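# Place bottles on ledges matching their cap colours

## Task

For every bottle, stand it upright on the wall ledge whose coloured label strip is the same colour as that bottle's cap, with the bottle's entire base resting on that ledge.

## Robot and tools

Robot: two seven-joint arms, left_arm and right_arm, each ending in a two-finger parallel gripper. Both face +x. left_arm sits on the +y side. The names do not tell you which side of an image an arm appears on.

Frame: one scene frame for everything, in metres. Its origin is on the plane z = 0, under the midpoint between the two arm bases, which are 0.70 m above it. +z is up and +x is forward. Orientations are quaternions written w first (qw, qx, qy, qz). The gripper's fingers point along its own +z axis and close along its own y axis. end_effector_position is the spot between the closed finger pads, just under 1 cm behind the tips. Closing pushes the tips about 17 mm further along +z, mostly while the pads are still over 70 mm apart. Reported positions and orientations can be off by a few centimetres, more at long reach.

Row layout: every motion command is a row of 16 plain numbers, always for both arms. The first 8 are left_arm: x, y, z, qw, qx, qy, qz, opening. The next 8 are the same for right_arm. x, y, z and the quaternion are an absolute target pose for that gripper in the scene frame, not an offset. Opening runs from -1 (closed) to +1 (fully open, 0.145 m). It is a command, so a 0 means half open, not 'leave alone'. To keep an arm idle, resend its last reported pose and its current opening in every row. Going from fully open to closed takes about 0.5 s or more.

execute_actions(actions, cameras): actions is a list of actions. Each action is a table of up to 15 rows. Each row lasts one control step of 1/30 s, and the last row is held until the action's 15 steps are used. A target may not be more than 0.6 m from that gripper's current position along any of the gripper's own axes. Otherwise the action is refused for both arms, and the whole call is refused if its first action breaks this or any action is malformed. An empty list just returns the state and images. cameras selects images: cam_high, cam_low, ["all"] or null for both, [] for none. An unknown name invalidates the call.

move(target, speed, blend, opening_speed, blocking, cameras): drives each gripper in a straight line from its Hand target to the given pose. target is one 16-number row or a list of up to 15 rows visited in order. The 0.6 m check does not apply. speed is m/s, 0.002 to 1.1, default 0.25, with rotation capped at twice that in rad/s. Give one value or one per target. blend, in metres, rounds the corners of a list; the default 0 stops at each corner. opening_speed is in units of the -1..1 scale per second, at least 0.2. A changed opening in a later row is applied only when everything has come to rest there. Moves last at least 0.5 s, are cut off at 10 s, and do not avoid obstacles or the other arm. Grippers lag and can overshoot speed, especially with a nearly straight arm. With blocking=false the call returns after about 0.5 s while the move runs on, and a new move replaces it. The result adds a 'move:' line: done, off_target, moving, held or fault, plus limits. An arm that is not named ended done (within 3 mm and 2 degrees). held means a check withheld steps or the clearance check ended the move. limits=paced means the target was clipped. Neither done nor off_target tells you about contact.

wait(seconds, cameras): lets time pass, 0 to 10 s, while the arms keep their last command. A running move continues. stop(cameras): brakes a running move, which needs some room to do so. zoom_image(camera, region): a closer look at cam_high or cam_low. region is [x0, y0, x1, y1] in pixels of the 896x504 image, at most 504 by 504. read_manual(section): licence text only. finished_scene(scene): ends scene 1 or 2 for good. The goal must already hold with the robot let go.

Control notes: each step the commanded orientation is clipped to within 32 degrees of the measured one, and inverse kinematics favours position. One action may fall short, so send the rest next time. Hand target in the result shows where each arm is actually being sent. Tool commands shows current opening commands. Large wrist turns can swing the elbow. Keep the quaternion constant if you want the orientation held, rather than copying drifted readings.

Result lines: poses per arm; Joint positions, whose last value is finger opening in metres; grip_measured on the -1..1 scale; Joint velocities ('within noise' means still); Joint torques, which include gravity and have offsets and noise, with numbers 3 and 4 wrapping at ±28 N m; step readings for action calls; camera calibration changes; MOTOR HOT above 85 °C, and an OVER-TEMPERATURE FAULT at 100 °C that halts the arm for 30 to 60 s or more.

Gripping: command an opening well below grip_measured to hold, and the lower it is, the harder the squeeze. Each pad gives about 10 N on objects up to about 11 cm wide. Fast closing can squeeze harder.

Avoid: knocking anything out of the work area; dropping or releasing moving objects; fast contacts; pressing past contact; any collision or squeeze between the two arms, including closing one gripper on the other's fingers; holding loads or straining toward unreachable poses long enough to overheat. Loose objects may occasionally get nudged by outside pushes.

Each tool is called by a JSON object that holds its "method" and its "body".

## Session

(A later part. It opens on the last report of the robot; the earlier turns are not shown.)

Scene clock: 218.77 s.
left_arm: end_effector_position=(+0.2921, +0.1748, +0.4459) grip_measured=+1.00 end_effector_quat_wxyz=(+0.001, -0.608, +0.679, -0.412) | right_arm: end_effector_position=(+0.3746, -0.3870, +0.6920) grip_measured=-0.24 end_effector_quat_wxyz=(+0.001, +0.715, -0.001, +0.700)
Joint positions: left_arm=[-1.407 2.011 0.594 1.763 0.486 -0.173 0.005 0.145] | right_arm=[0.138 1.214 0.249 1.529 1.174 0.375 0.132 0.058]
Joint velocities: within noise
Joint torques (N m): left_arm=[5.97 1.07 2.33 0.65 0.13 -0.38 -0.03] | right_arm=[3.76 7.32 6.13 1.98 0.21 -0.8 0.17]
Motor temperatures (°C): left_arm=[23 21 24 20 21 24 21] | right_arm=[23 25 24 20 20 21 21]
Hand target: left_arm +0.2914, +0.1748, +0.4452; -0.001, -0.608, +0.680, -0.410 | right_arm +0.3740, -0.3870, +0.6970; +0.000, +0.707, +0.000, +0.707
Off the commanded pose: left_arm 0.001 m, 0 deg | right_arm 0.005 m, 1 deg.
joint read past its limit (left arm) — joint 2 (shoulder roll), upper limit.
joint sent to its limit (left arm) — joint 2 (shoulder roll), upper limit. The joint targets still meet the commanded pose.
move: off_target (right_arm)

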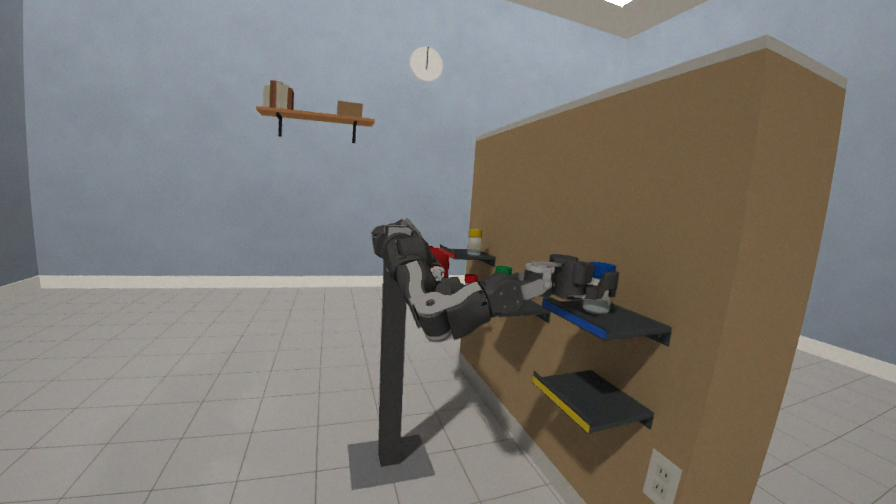

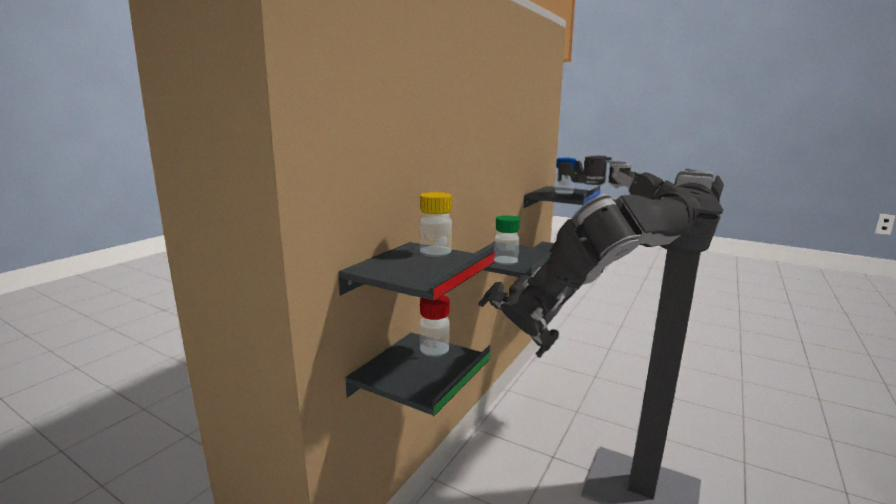

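{"method": "move", "body": {"target": [0.2913,0.1747,0.4452,-0.001,-0.608,0.680,-0.410,1,0.374,-0.387,0.690,0,0.7071,0,0.7071,-0.65], "speed": 0.03}}

{"method": "zoom_image", "body": {"camera": "cam_high", "region": [520, 230, 680, 350]}}

{"method": "zoom_image", "body": {"camera": "cam_low", "region": [510, 130, 620, 220]}}

Scene clock: 227.33 s.
left_arm: end_effector_position=(+0.2921, +0.1748, +0.4459) grip_measured=+1.00 end_effector_quat_wxyz=(+0.001, -0.608, +0.679, -0.412) | right_arm: end_effector_position=(+0.3742, -0.3873, +0.6911) grip_measured=-0.24 end_effector_quat_wxyz=(+0.001, +0.706, +0.000, +0.708)
Joint positions: left_arm=[-1.407 2.011 0.594 1.763 0.486 -0.173 0.005 0.145] | right_arm=[0.115 1.208 0.256 1.53 1.17 0.334 0.135 0.058]
Joint velocities: within noise
Joint torques (N m): left_arm=[5.97 1.07 2.33 0.65 0.13 -0.37 -0.03] | right_arm=[2.97 7.66 4.71 1.99 0.23 -0.4 0.1]
Motor temperatures (°C): left_arm=[24 21 24 20 21 24 21] | right_arm=[22 25 25 20 20 21 21]
Hand target: left_arm +0.2914, +0.1748, +0.4452; -0.001, -0.608, +0.680, -0.410 | right_arm +0.3740, -0.3869, +0.6900; +0.000, +0.707, +0.000, +0.707
Off the commanded pose: left_arm 0.001 m, 0 deg | right_arm 0.001 m, 0 deg.
joint read past its limit (left arm) — joint 2 (shoulder roll), upper limit.
joint sent to its limit (left arm) — joint 2 (shoulder roll), upper limit. The joint targets still meet the commanded pose.
move: done

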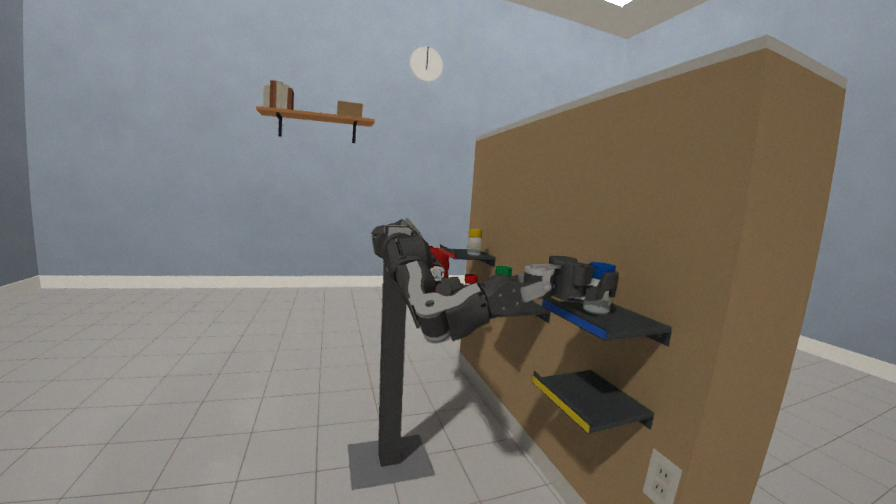

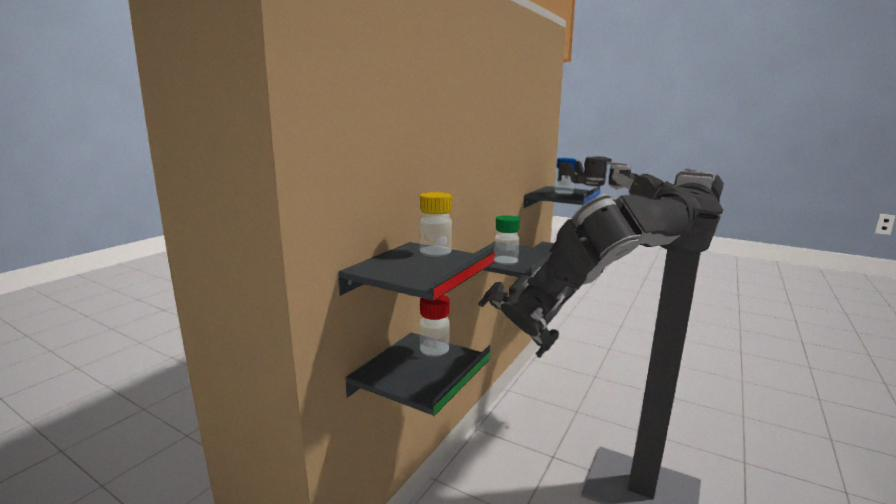

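Scaled by 3.150 from the camera's 896x504 image, which has a finer 1280x720 frame.

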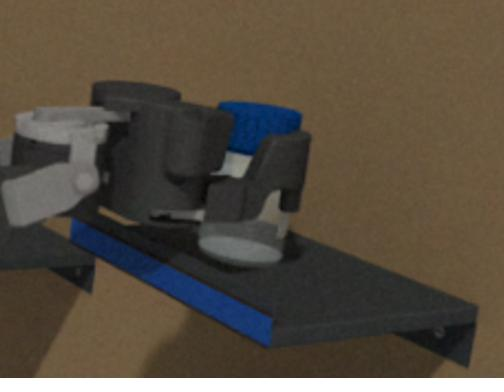

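Scaled by 4.582 from the camera's 896x504 image, which has a finer 1280x720 frame.

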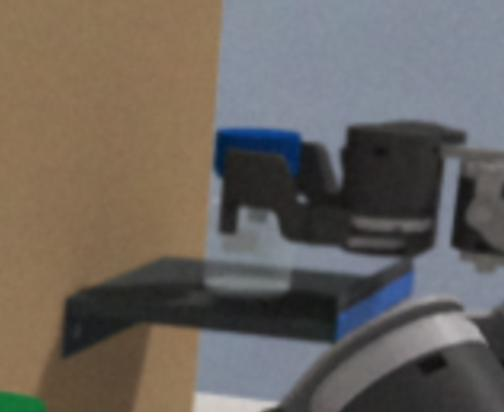

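{"method": "move", "body": {"target": [[0.2913,0.1747,0.4452,-0.001,-0.608,0.680,-0.410,1,0.374,-0.387,0.690,0,0.7071,0,0.7071,0.3],[0.25,0.14,0.48,0.0,-0.7071,0.0,-0.7071,1,0.275,-0.387,0.69,0,0.7071,0,0.7071,0.3],[0.27,0.14,0.6,-0.153,-0.690,0.153,-0.690,1,0.275,-0.35,0.68,0,0.7071,0,0.7071,0.3]], "opening_speed": 0.8, "speed": 0.15}}

{"method": "zoom_image", "body": {"camera": "cam_high", "region": [520, 230, 680, 350]}}

Scene clock: 251.10 s.
left_arm: end_effector_position=(+0.2706, +0.1406, +0.6004) grip_measured=+1.00 end_effector_quat_wxyz=(+0.151, +0.690, -0.152, +0.692) | right_arm: end_effector_position=(+0.2748, -0.3500, +0.6817) grip_measured=+0.30 end_effector_quat_wxyz=(+0.001, +0.706, +0.003, +0.708)
Joint positions: left_arm=[-0.924 1.948 0.107 2.364 1.048 -0.738 -0.773 0.145] | right_arm=[-0.619 0.894 1.024 2.048 1.173 0.461 0.136 0.098]
Joint velocities: within noise
Joint torques (N m): left_arm=[4.52 2.89 1.07 2.3 -0.09 -0.55 0.2] | right_arm=[1.07 4.95 2.3 1.72 0.26 -0.44 -0.15]
Motor temperatures (°C): left_arm=[23 21 24 21 21 24 21] | right_arm=[22 25 25 20 20 20 21]
Hand target: left_arm +0.2700, +0.1400, +0.6001; +0.153, +0.690, -0.153, +0.690 | right_arm +0.2750, -0.3500, +0.6800; +0.000, +0.707, +0.000, +0.707
Off the commanded pose: left_arm 0.001 m, 0 deg | right_arm 0.002 m, 0 deg.
move: done; limits=paced

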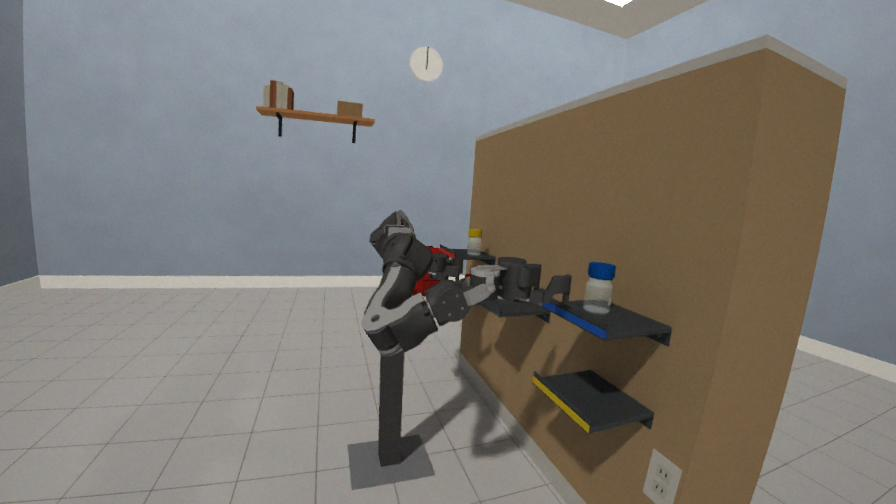

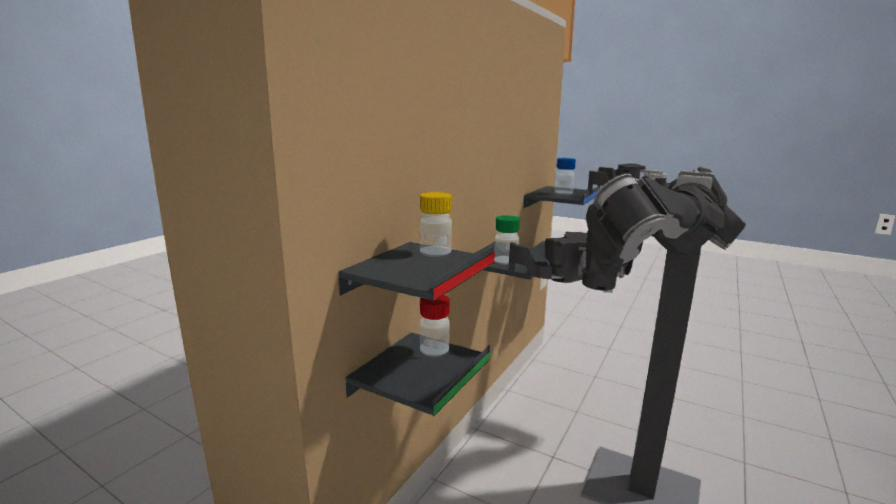

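Scaled by 3.150 from the camera's 896x504 image, which has a finer 1280x720 frame.

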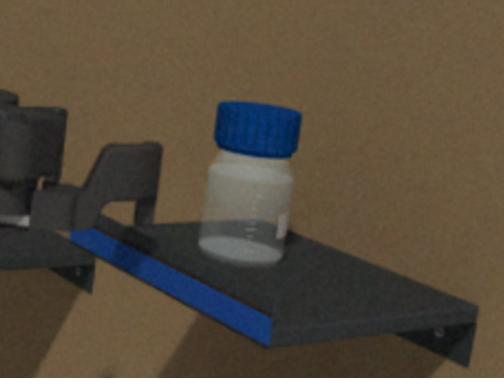

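{"method": "move", "body": {"target": [[0.25,0.15,0.5,0.0,-0.7071,0.0,-0.7071,1,0.275,-0.35,0.68,0,0.7071,0,0.7071,0.3],[0.335,0.135,0.38,-0.040,-0.585,0.680,-0.440,1,0.275,-0.35,0.68,0,0.7071,0,0.7071,0.3],[0.29,0.19,0.43,0,-0.7071,0,-0.7071,1,0.275,-0.35,0.68,0,0.7071,0,0.7071,0.3]], "speed": 0.18}}

{"method": "move", "body": {"target": [[0.25,0.24,0.52,0,0.7071,0,0.7071,1,0.275,-0.35,0.68,0,0.7071,0,0.7071,0.3],[0.275,0.30,0.70,0,0.7071,0,0.7071,1,0.275,-0.35,0.68,0,0.7071,0,0.7071,0.3],[0.285,0.34,0.70,0,0.7071,0,0.7071,1,0.275,-0.35,0.68,0,0.7071,0,0.7071,0.3]], "speed": 0.2}}

Scene clock: 272.27 s.
left_arm: end_effector_position=(+0.2891, +0.1914, +0.4358) grip_measured=+1.00 end_effector_quat_wxyz=(+0.133, +0.886, -0.204, +0.395) | right_arm: end_effector_position=(+0.2748, -0.3500, +0.6817) grip_measured=+0.30 end_effector_quat_wxyz=(+0.001, +0.706, +0.003, +0.708)
Joint positions: left_arm=[-1.407 2.011 0.493 1.856 1.584 -0.224 -0.143 0.145] | right_arm=[-0.619 0.894 1.024 2.048 1.173 0.461 0.136 0.098]
Joint velocities: within noise
Joint torques (N m): left_arm=[5.24 1.02 1.21 1.46 0.11 -0.56 0.01] | right_arm=[1.15 4.87 2.35 1.87 0.26 -0.45 -0.14]
Motor temperatures (°C): left_arm=[23 21 24 21 21 24 21] | right_arm=[21 25 23 20 20 20 21]
Hand target: left_arm +0.2875, +0.1923, +0.4340; +0.131, +0.887, -0.201, +0.393 | right_arm +0.2750, -0.3500, +0.6800; +0.000, +0.707, +0.000, +0.707
Off the commanded pose: left_arm 0.006 m, 50 deg; orientation clipped | right_arm 0.002 m, 0 deg.
joint read past its limit (left arm) — joint 2 (shoulder roll), upper limit.
joint sent to its limit (left arm) — joint 1 (shoulder pitch), lower limit; joint 2 (shoulder roll), upper limit; joint 5 (forearm roll), upper limit. The joint targets are off in position and orientation.
move: off_target (left_arm); limits=paced

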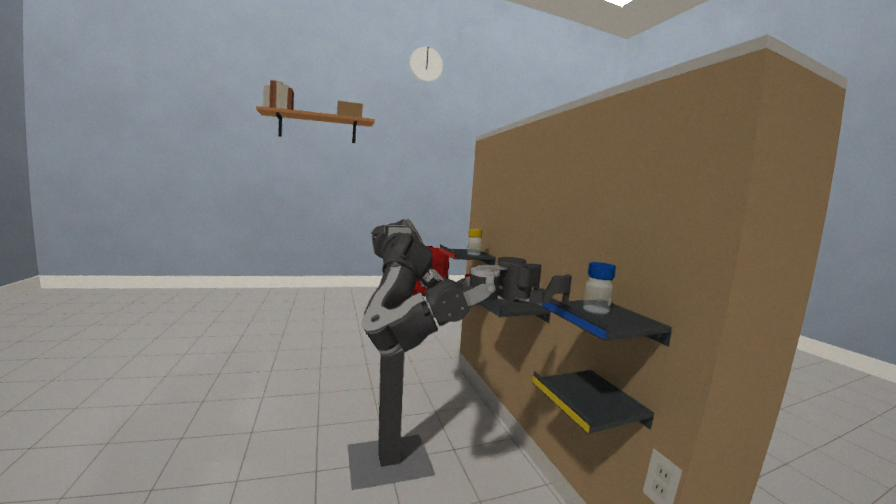

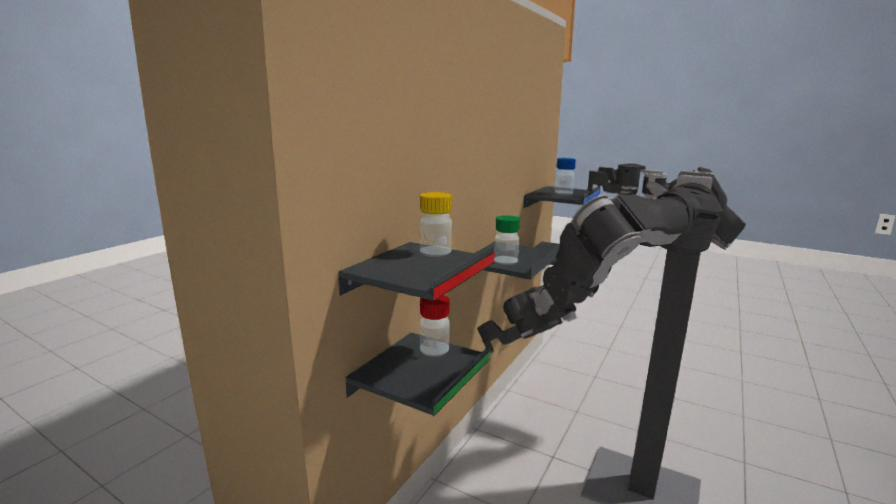

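Scene clock: 276.20 s.
left_arm: end_effector_position=(+0.2849, +0.3410, +0.6995) grip_measured=+1.00 end_effector_quat_wxyz=(-0.001, +0.707, +0.003, +0.707) | right_arm: end_effector_position=(+0.2748, -0.3500, +0.6817) grip_measured=+0.30 end_effector_quat_wxyz=(+0.001, +0.706, +0.003, +0.708)
Joint positions: left_arm=[-1.389 1.125 1.47 2.07 1.535 0.093 -0.061 0.145] | right_arm=[-0.619 0.894 1.024 2.048 1.173 0.461 0.136 0.098]
Joint velocities: within noise
Joint torques (N m): left_arm=[1.54 1.73 3.51 0.53 0.06 -0.56 0.21] | right_arm=[1.07 4.81 2.32 1.8 0.25 -0.45 -0.16]
Motor temperatures (°C): left_arm=[23 21 24 21 21 24 21] | right_arm=[21 25 23 20 20 20 21]
Hand target: left_arm +0.2850, +0.3399, +0.7001; +0.000, +0.707, +0.000, +0.707 | right_arm +0.2750, -0.3500, +0.6800; +0.000, +0.707, +0.000, +0.707
Off the commanded pose: left_arm 0.001 m, 0 deg | right_arm 0.002 m, 0 deg.
move: done

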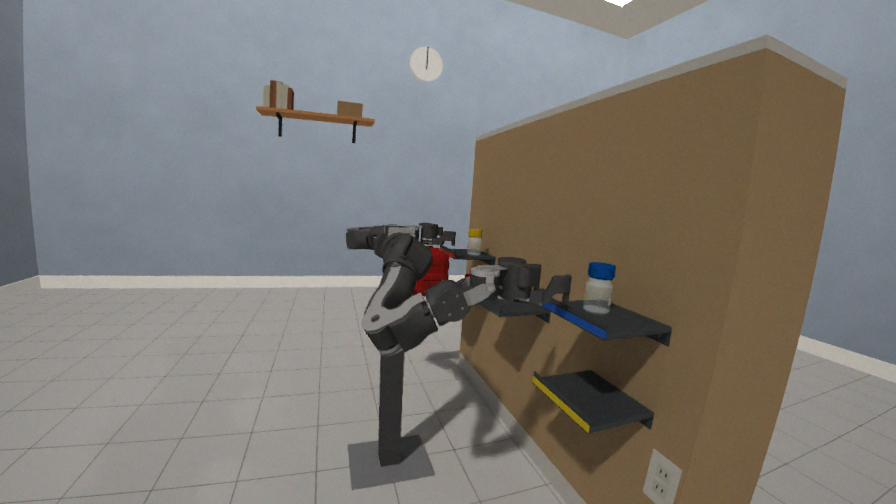

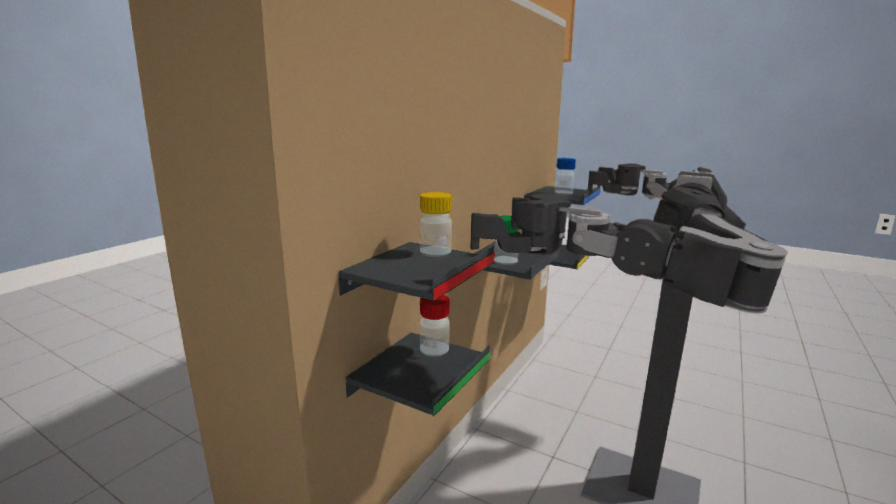

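{"method": "move", "body": {"target": [[0.26,0.28,0.68,0,0.7071,0,0.7071,1,0.275,-0.35,0.68,0,0.7071,0,0.7071,0.3],[0.26,0.22,0.52,0.183,0.683,0.183,0.683,1,0.275,-0.35,0.68,0,0.7071,0,0.7071,0.3],[0.30,0.17,0.45,0.354,0.612,0.354,0.612,1,0.275,-0.35,0.68,0,0.7071,0,0.7071,0.3]], "speed": 0.2}}

{"method": "move", "body": {"target": [[0.30,0.17,0.44,0,0.7071,0,0.7071,1,0.275,-0.35,0.68,0,0.7071,0,0.7071,0.3]], "speed": 0.3}}

Scene clock: 294.47 s.
left_arm: end_effector_position=(+0.3000, +0.1702, +0.4517) grip_measured=+1.00 end_effector_quat_wxyz=(+0.354, +0.610, +0.355, +0.613) | right_arm: end_effector_position=(+0.2748, -0.3500, +0.6817) grip_measured=+0.30 end_effector_quat_wxyz=(+0.001, +0.706, +0.003, +0.708)
Joint positions: left_arm=[-0.211 0.601 -0.517 1.735 1.562 -0.632 0.038 0.145] | right_arm=[-0.619 0.894 1.024 2.048 1.173 0.461 0.136 0.098]
Joint velocities: within noise
Joint torques (N m): left_arm=[3.07 2.25 0.87 3.64 -0.11 -0.22 0.63] | right_arm=[1.17 4.89 2.36 1.95 0.25 -0.45 -0.14]
Motor temperatures (°C): left_arm=[22 21 25 21 21 24 21] | right_arm=[21 25 23 20 20 20 21]
Hand target: left_arm +0.3000, +0.1700, +0.4500; +0.354, +0.612, +0.354, +0.612 | right_arm +0.2750, -0.3500, +0.6800; +0.000, +0.707, +0.000, +0.707
Off the commanded pose: left_arm 0.002 m, 0 deg | right_arm 0.002 m, 0 deg.
move: done

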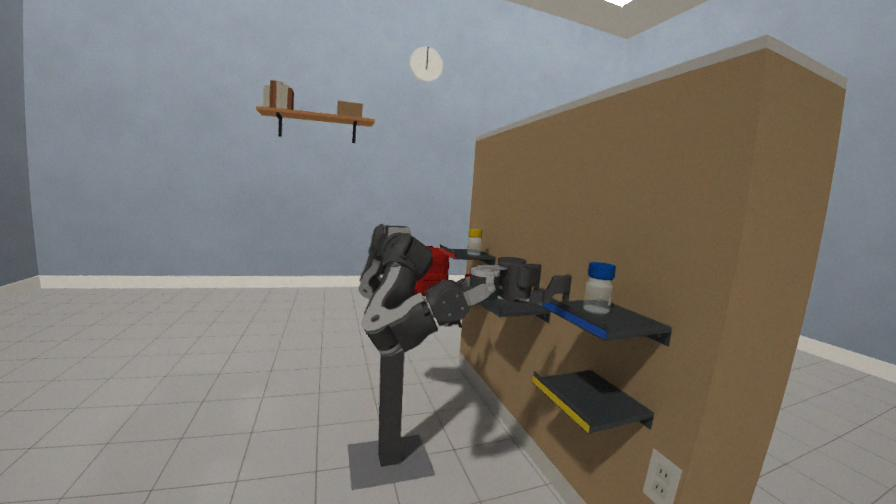

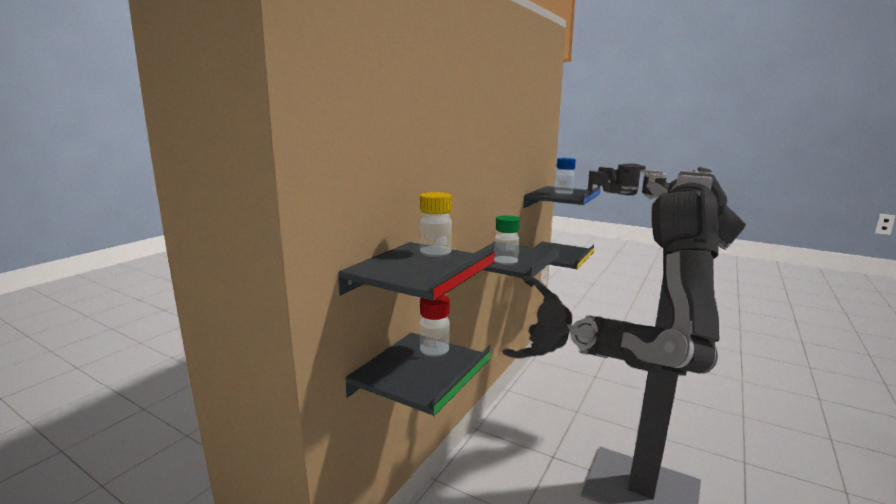

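Scene clock: 296.67 s.
left_arm: end_effector_position=(+0.3001, +0.1686, +0.4424) grip_measured=+1.00 end_effector_quat_wxyz=(+0.004, +0.705, -0.001, +0.710) | right_arm: end_effector_position=(+0.2748, -0.3500, +0.6817) grip_measured=+0.30 end_effector_quat_wxyz=(+0.001, +0.706, +0.003, +0.708)
Joint positions: left_arm=[-0.139 0.656 -0.649 1.686 0.444 -0.401 -0.625 0.145] | right_arm=[-0.619 0.894 1.024 2.048 1.173 0.461 0.136 0.098]
Joint velocities: within noise
Joint torques (N m): left_arm=[3.07 2.02 1.21 3.43 -0.19 -0.45 -0.04] | right_arm=[1.09 4.84 2.37 1.85 0.25 -0.47 -0.15]
Motor temperatures (°C): left_arm=[22 21 24 21 21 24 21] | right_arm=[21 25 23 20 20 20 21]
Hand target: left_arm +0.3000, +0.1700, +0.4400; +0.000, +0.707, +0.000, +0.707 | right_arm +0.2750, -0.3500, +0.6800; +0.000, +0.707, +0.000, +0.707
Off the commanded pose: left_arm 0.003 m, 1 deg | right_arm 0.002 m, 0 deg.
move: done

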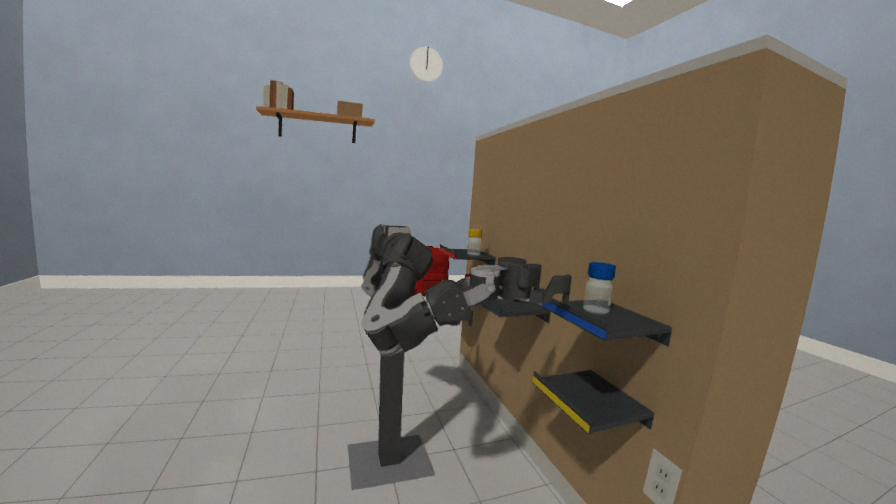

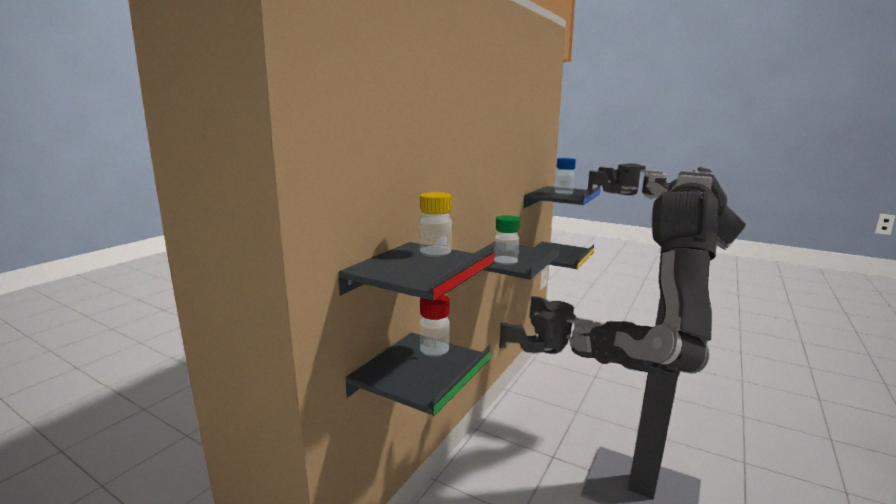

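{"method": "move", "body": {"target": [[0.275,0.19,0.60,0,0.7071,0,0.7071,1,0.275,-0.35,0.68,0,0.7071,0,0.7071,0.3],[0.285,0.29,0.71,-0.1228,0.6964,0.1228,0.6964,1,0.275,-0.35,0.68,0,0.7071,0,0.7071,0.3],[0.291,0.306,0.697,-0.1228,0.6964,0.1228,0.6964,1,0.275,-0.35,0.68,0,0.7071,0,0.7071,0.3],[0.39,0.342,0.697,-0.1228,0.6964,0.1228,0.6964,1,0.275,-0.35,0.68,0,0.7071,0,0.7071,0.3]], "speed": [0.2,0.2,0.15,0.12]}}

{"method": "zoom_image", "body": {"camera": "cam_low", "region": [390, 170, 510, 270]}}

{"method": "zoom_image", "body": {"camera": "cam_high", "region": [420, 200, 520, 280]}}

Scene clock: 313.90 s.
left_arm: end_effector_position=(+0.3902, +0.3417, +0.6989) grip_measured=+1.00 end_effector_quat_wxyz=(-0.125, +0.692, +0.122, +0.700) | right_arm: end_effector_position=(+0.2748, -0.3500, +0.6817) grip_measured=+0.30 end_effector_quat_wxyz=(+0.001, +0.706, +0.003, +0.708)
Joint positions: left_arm=[-1.407 1.747 1.388 1.799 1.584 -0.034 -0.753 0.145] | right_arm=[-0.619 0.894 1.024 2.048 1.173 0.461 0.136 0.098]
Joint velocities: within noise
Joint torques (N m): left_arm=[5.53 0.8 3.45 0.18 -0.15 -0.39 0.19] | right_arm=[1.12 4.76 2.41 1.78 0.24 -0.46 -0.14]
Motor temperatures (°C): left_arm=[22 21 24 21 21 24 21] | right_arm=[21 25 23 20 20 20 21]
Hand target: left_arm +0.3900, +0.3420, +0.6970; -0.124, +0.695, +0.121, +0.698 | right_arm +0.2750, -0.3500, +0.6800; +0.000, +0.707, +0.000, +0.707
Off the commanded pose: left_arm 0.002 m, 1 deg | right_arm 0.002 m, 0 deg.
joint sent to its limit (left arm) — joint 1 (shoulder pitch), lower limit; joint 5 (forearm roll), upper limit. The joint targets still meet the commanded pose.
move: done

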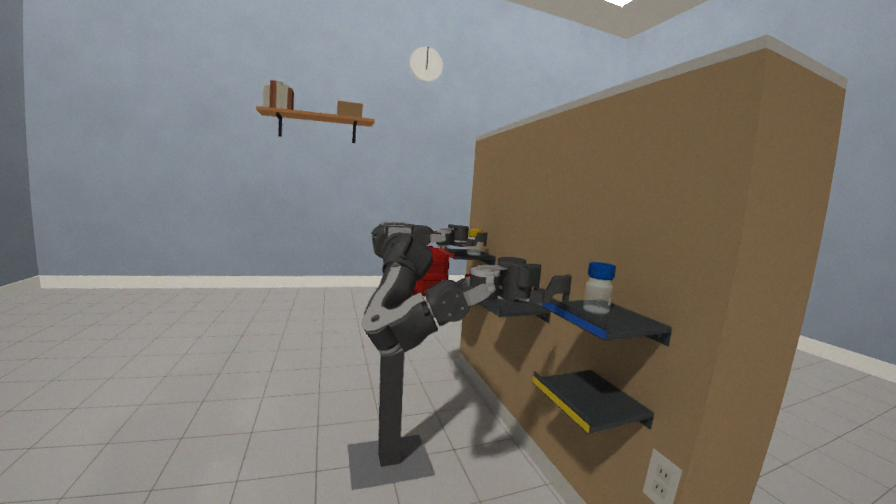

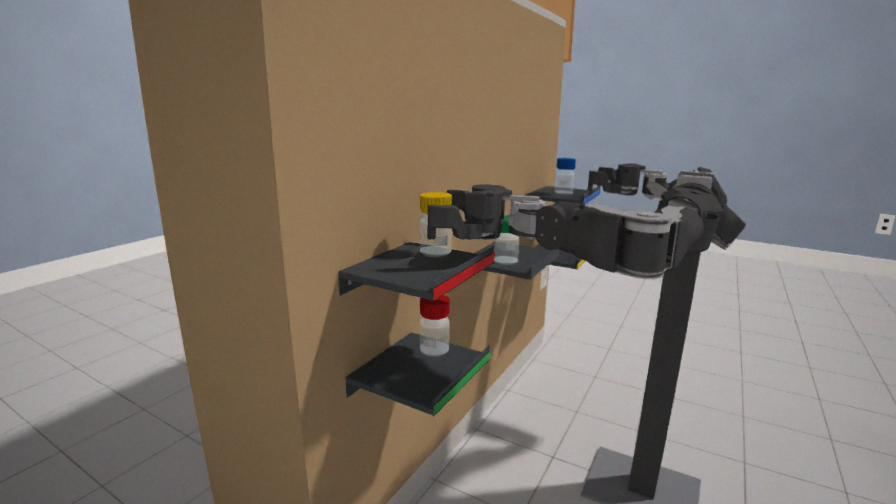

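Scaled by 4.200 from the camera's 896x504 image, which has a finer 1280x720 frame.

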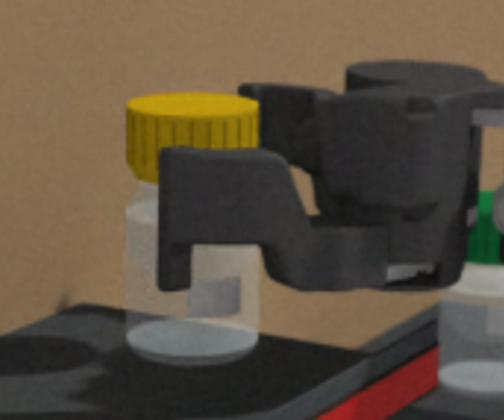

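Scaled by 5.040 from the camera's 896x504 image, which has a finer 1280x720 frame.

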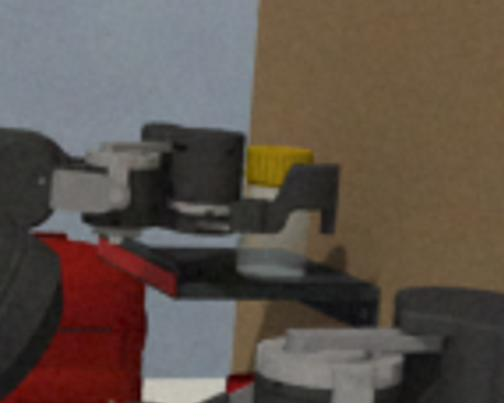

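{"method": "move", "body": {"target": [[0.395,0.343,0.697,-0.1228,0.6964,0.1228,0.6964,1,0.275,-0.35,0.68,0,0.7071,0,0.7071,0.3],[0.395,0.343,0.697,-0.1228,0.6964,0.1228,0.6964,-0.65,0.275,-0.35,0.68,0,0.7071,0,0.7071,0.3]], "speed": 0.1, "opening_speed": 1.2}}

{"method": "zoom_image", "body": {"camera": "cam_low", "region": [390, 170, 510, 270]}}

Scene clock: 334.47 s.
left_arm: end_effector_position=(+0.3948, +0.3432, +0.6999) grip_measured=-0.29 end_effector_quat_wxyz=(-0.126, +0.691, +0.121, +0.701) | right_arm: end_effector_position=(+0.2748, -0.3500, +0.6817) grip_measured=+0.30 end_effector_quat_wxyz=(+0.001, +0.706, +0.003, +0.708)
Joint positions: left_arm=[-1.407 1.764 1.388 1.771 1.584 -0.036 -0.742 0.054] | right_arm=[-0.619 0.894 1.024 2.048 1.173 0.461 0.136 0.098]
Joint velocities: within noise
Joint torques (N m): left_arm=[5.71 1.31 2.73 0.05 -0.16 -0.53 0.13] | right_arm=[1.12 4.89 2.28 1.87 0.26 -0.47 -0.15]
Motor temperatures (°C): left_arm=[23 21 25 21 21 24 21] | right_arm=[21 25 23 19 20 20 21]
Hand target: left_arm +0.3949, +0.3431, +0.6970; -0.125, +0.694, +0.120, +0.698 | right_arm +0.2750, -0.3500, +0.6800; +0.000, +0.707, +0.000, +0.707
Off the commanded pose: left_arm 0.003 m, 1 deg | right_arm 0.002 m, 0 deg.
joint sent to its limit (left arm) — joint 1 (shoulder pitch), lower limit; joint 5 (forearm roll), upper limit. The joint targets still meet the commanded pose.
move: done

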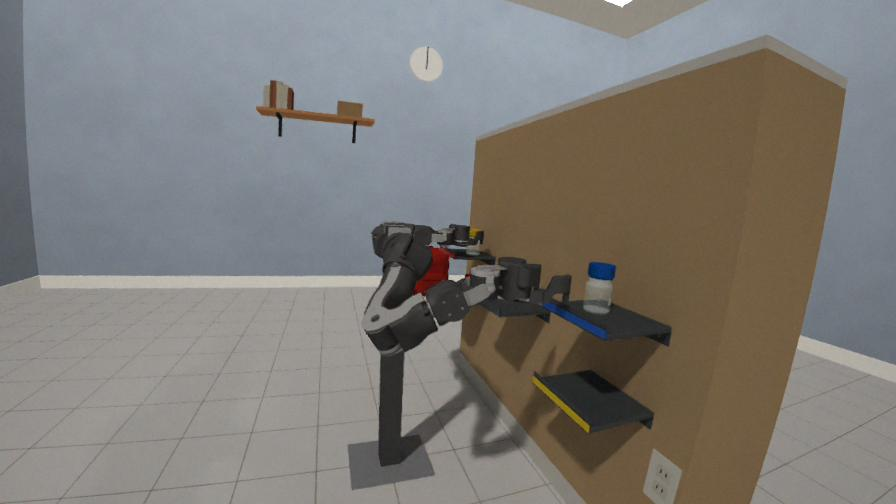

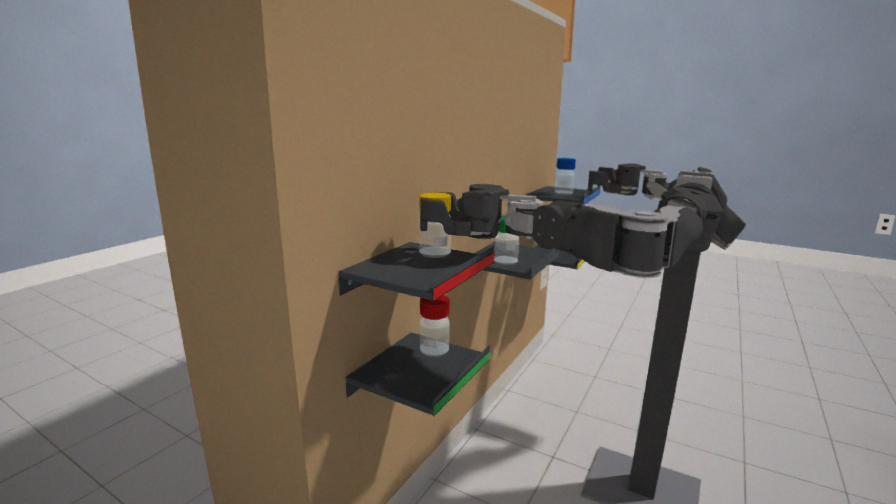

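Scaled by 4.200 from the camera's 896x504 image, which has a finer 1280x720 frame.

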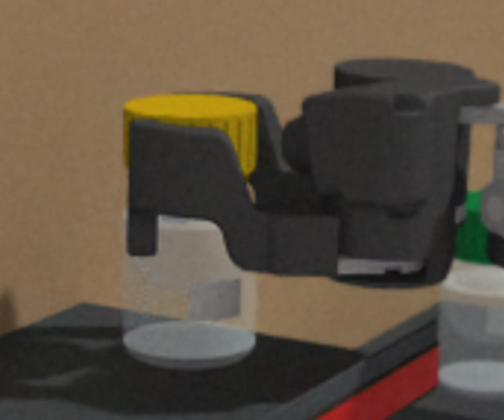

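{"method": "move", "body": {"target": [[0.395,0.343,0.74,-0.1228,0.6964,0.1228,0.6964,-0.65,0.275,-0.35,0.68,0,0.7071,0,0.7071,0.3],[0.28,0.301,0.74,-0.1228,0.6964,0.1228,0.6964,-0.65,0.275,-0.35,0.68,0,0.7071,0,0.7071,0.3],[0.26,0.21,0.55,0.183,0.683,0.183,0.683,-0.65,0.275,-0.35,0.68,0,0.7071,0,0.7071,0.3],[0.29,0.17,0.47,0.354,0.612,0.354,0.612,-0.65,0.275,-0.35,0.68,0,0.7071,0,0.7071,0.3]], "speed": 0.17}}

{"method": "move", "body": {"target": [[0.29,0.17,0.48,0,0.7071,0,0.7071,-0.65,0.275,-0.35,0.68,0,0.7071,0,0.7071,0.3]], "speed": 0.25}}

Scene clock: 369.67 s.
left_arm: end_effector_position=(+0.2895, +0.1706, +0.4689) grip_measured=-0.29 end_effector_quat_wxyz=(+0.351, +0.615, +0.356, +0.610) | right_arm: end_effector_position=(+0.2748, -0.3500, +0.6817) grip_measured=+0.30 end_effector_quat_wxyz=(+0.001, +0.706, +0.003, +0.708)
Joint positions: left_arm=[-0.397 0.322 -0.164 1.863 1.299 -0.288 0.009 0.054] | right_arm=[-0.619 0.894 1.024 2.048 1.173 0.461 0.136 0.098]
Joint velocities: within noise
Joint torques (N m): left_arm=[2.65 1.2 0.29 4.77 0.01 -0.41 0.83] | right_arm=[1.15 4.97 2.43 1.78 0.24 -0.45 -0.14]
Motor temperatures (°C): left_arm=[23 21 25 21 21 24 21] | right_arm=[21 25 23 19 20 20 21]
Hand target: left_arm +0.2900, +0.1700, +0.4700; +0.354, +0.612, +0.354, +0.612 | right_arm +0.2750, -0.3500, +0.6800; +0.000, +0.707, +0.000, +0.707
Off the commanded pose: left_arm 0.001 m, 1 deg | right_arm 0.002 m, 0 deg.
move: done

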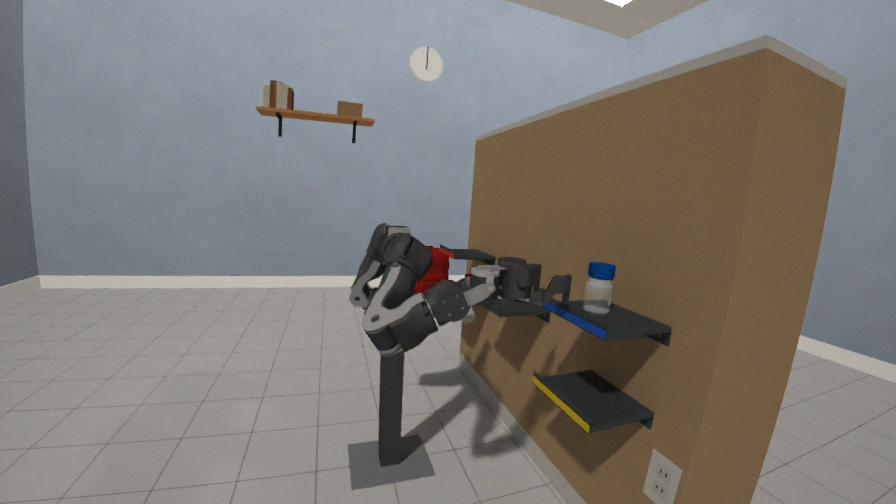

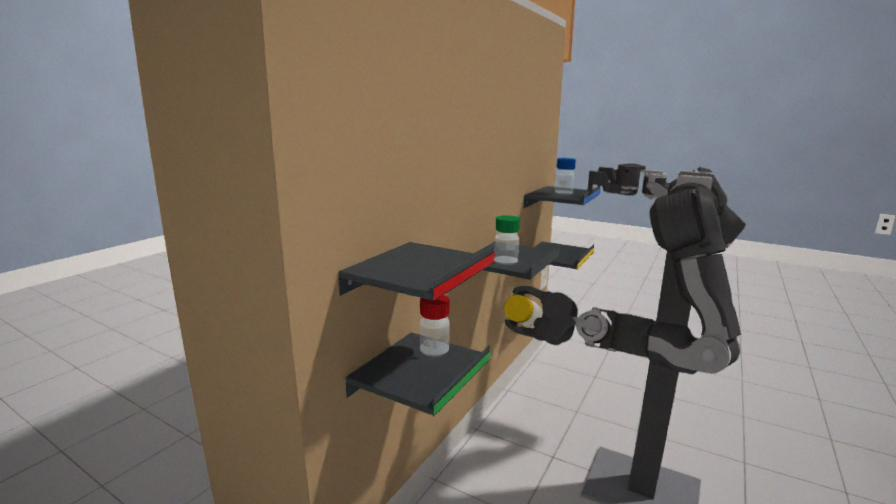

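Scene clock: 372.20 s.
left_arm: end_effector_position=(+0.2893, +0.1704, +0.4759) grip_measured=-0.29 end_effector_quat_wxyz=(+0.000, +0.712, -0.002, +0.702) | right_arm: end_effector_position=(+0.2748, -0.3500, +0.6817) grip_measured=+0.30 end_effector_quat_wxyz=(+0.001, +0.706, +0.003, +0.708)
Joint positions: left_arm=[-0.375 0.447 -0.26 1.905 0.306 -0.143 -0.371 0.054] | right_arm=[-0.619 0.894 1.024 2.048 1.173 0.461 0.136 0.098]
Joint velocities: within noise
Joint torques (N m): left_arm=[2.65 1.38 0.85 6.9 -0.17 -0.76 0] | right_arm=[1.04 4.81 2.36 1.85 0.23 -0.45 -0.14]
Motor temperatures (°C): left_arm=[23 21 25 21 21 24 21] | right_arm=[21 25 23 19 20 20 21]
Hand target: left_arm +0.2900, +0.1700, +0.4800; +0.000, +0.707, +0.000, +0.707 | right_arm +0.2750, -0.3500, +0.6800; +0.000, +0.707, +0.000, +0.707
Off the commanded pose: left_arm 0.004 m, 1 deg | right_arm 0.002 m, 0 deg.
move: off_target (left_arm)

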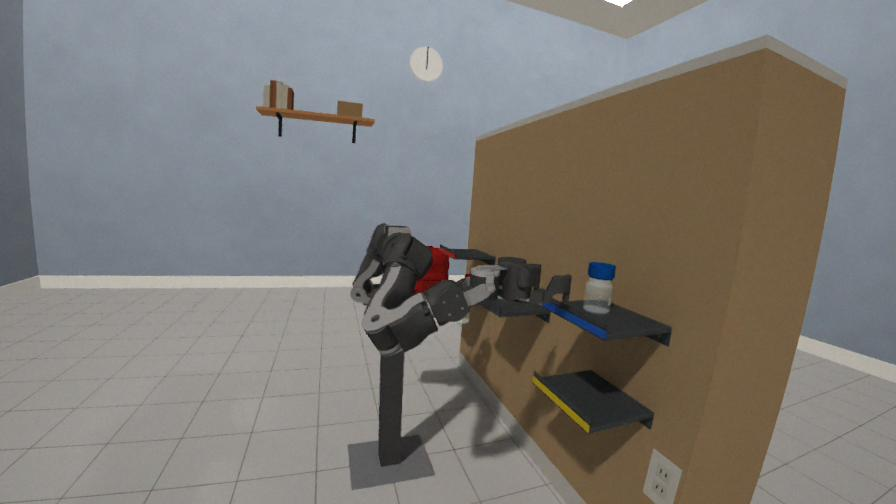

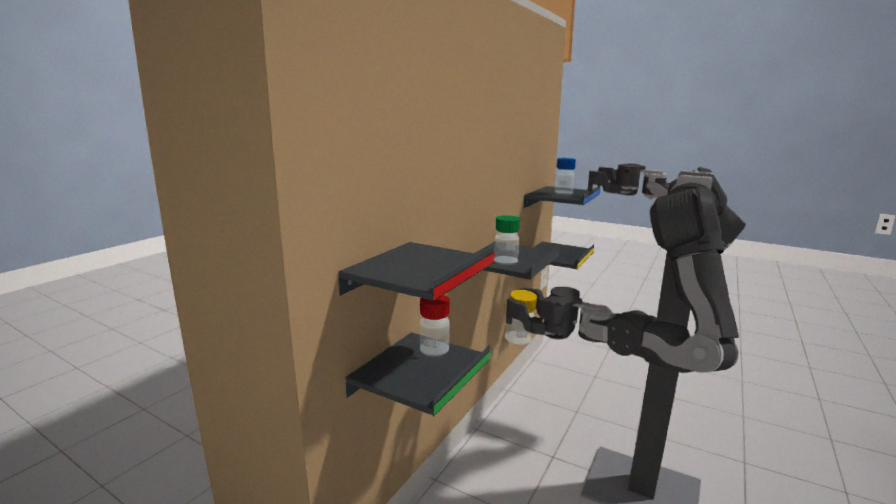

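{"method": "move", "body": {"target": [[0.30,0.17,0.62,0,0.7071,0,0.7071,-0.65,0.275,-0.35,0.68,0,0.7071,0,0.7071,0.3],[0.30,0.10,0.70,0.0923,0.7011,-0.0923,0.7011,-0.65,0.275,-0.35,0.68,0,0.7071,0,0.7071,0.3],[0.305,-0.03,0.70,0.0923,0.7011,-0.0923,0.7011,-0.65,0.275,-0.35,0.68,0,0.7071,0,0.7071,0.3],[0.387,-0.049,0.70,0.0923,0.7011,-0.0923,0.7011,-0.65,0.275,-0.35,0.68,0,0.7071,0,0.7071,0.3]], "speed": 0.16, "blend": [0.03,0.03,0.02,0]}}

{"method": "zoom_image", "body": {"camera": "cam_low", "region": [460, 170, 600, 290]}}

{"method": "zoom_image", "body": {"camera": "cam_high", "region": [450, 220, 580, 340]}}

Scene clock: 389.20 s.
left_arm: end_effector_position=(+0.3878, -0.0477, +0.6979) grip_measured=-0.29 end_effector_quat_wxyz=(+0.090, +0.705, -0.092, +0.698) | right_arm: end_effector_position=(+0.2748, -0.3500, +0.6817) grip_measured=+0.30 end_effector_quat_wxyz=(+0.001, +0.706, +0.003, +0.708)
Joint positions: left_arm=[1.032 0.082 -0.968 1.748 1.055 0.57 -1.088 0.054] | right_arm=[-0.619 0.894 1.024 2.048 1.173 0.461 0.136 0.098]
Joint velocities: within noise
Joint torques (N m): left_arm=[9.45 -1.65 1.87 2.99 -0.48 -0.58 0.19] | right_arm=[1.23 5.05 2.26 1.84 0.24 -0.47 -0.13]
Motor temperatures (°C): left_arm=[23 21 24 23 21 25 21] | right_arm=[21 25 23 19 20 21 21]
Hand target: left_arm +0.3870, -0.0490, +0.7001; +0.092, +0.701, -0.092, +0.701 | right_arm +0.2750, -0.3500, +0.6800; +0.000, +0.707, +0.000, +0.707
Off the commanded pose: left_arm 0.003 m, 1 deg | right_arm 0.002 m, 0 deg.
move: done

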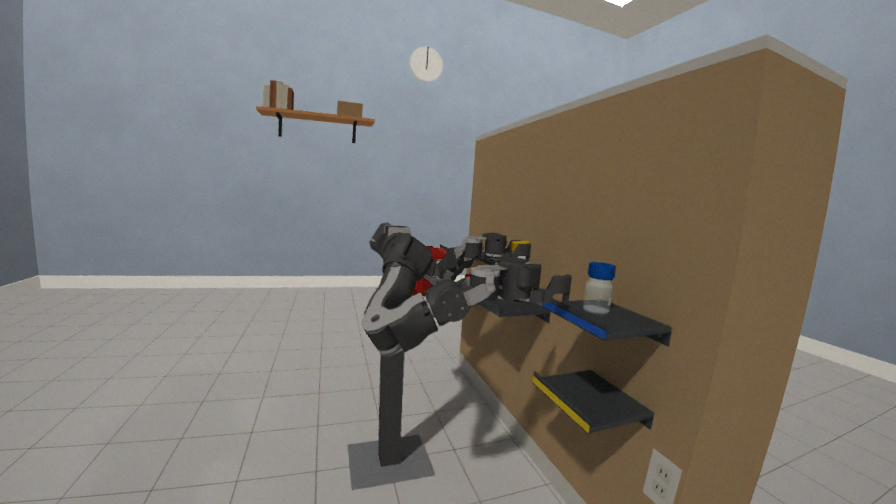

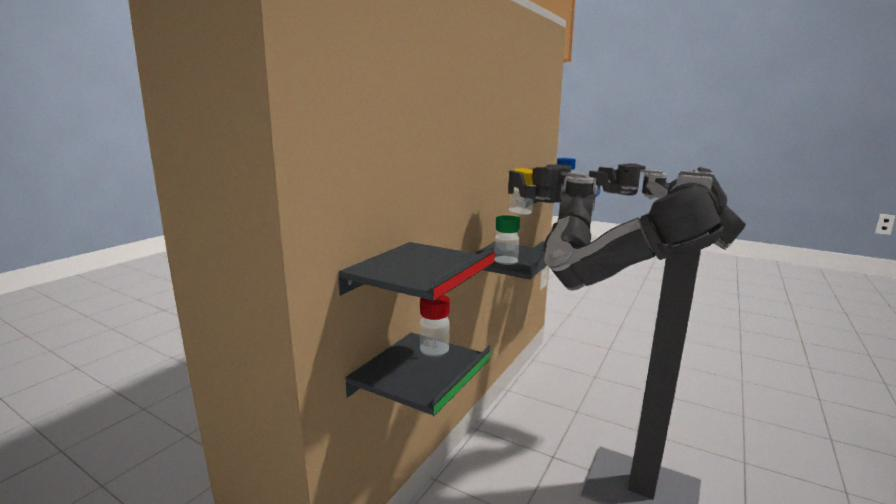

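Scaled by 3.600 from the camera's 896x504 image, which has a finer 1280x720 frame.

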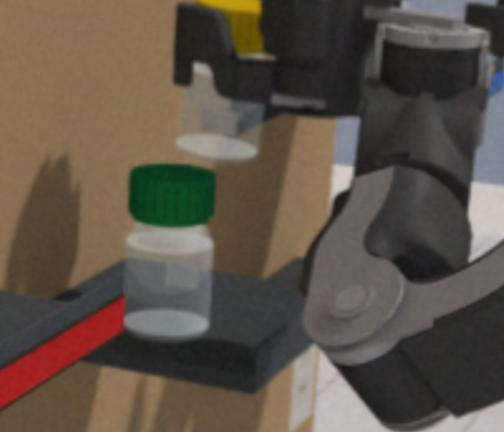

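Scaled by 3.877 from the camera's 896x504 image, which has a finer 1280x720 frame.

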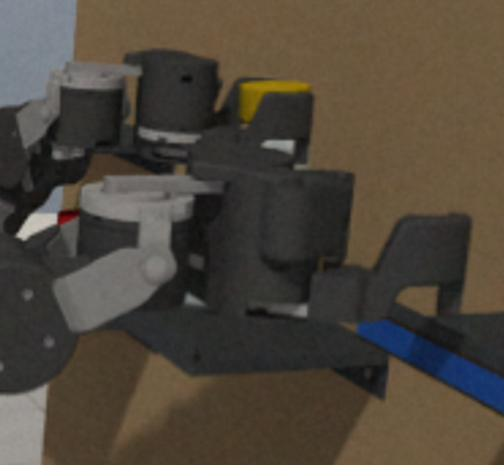

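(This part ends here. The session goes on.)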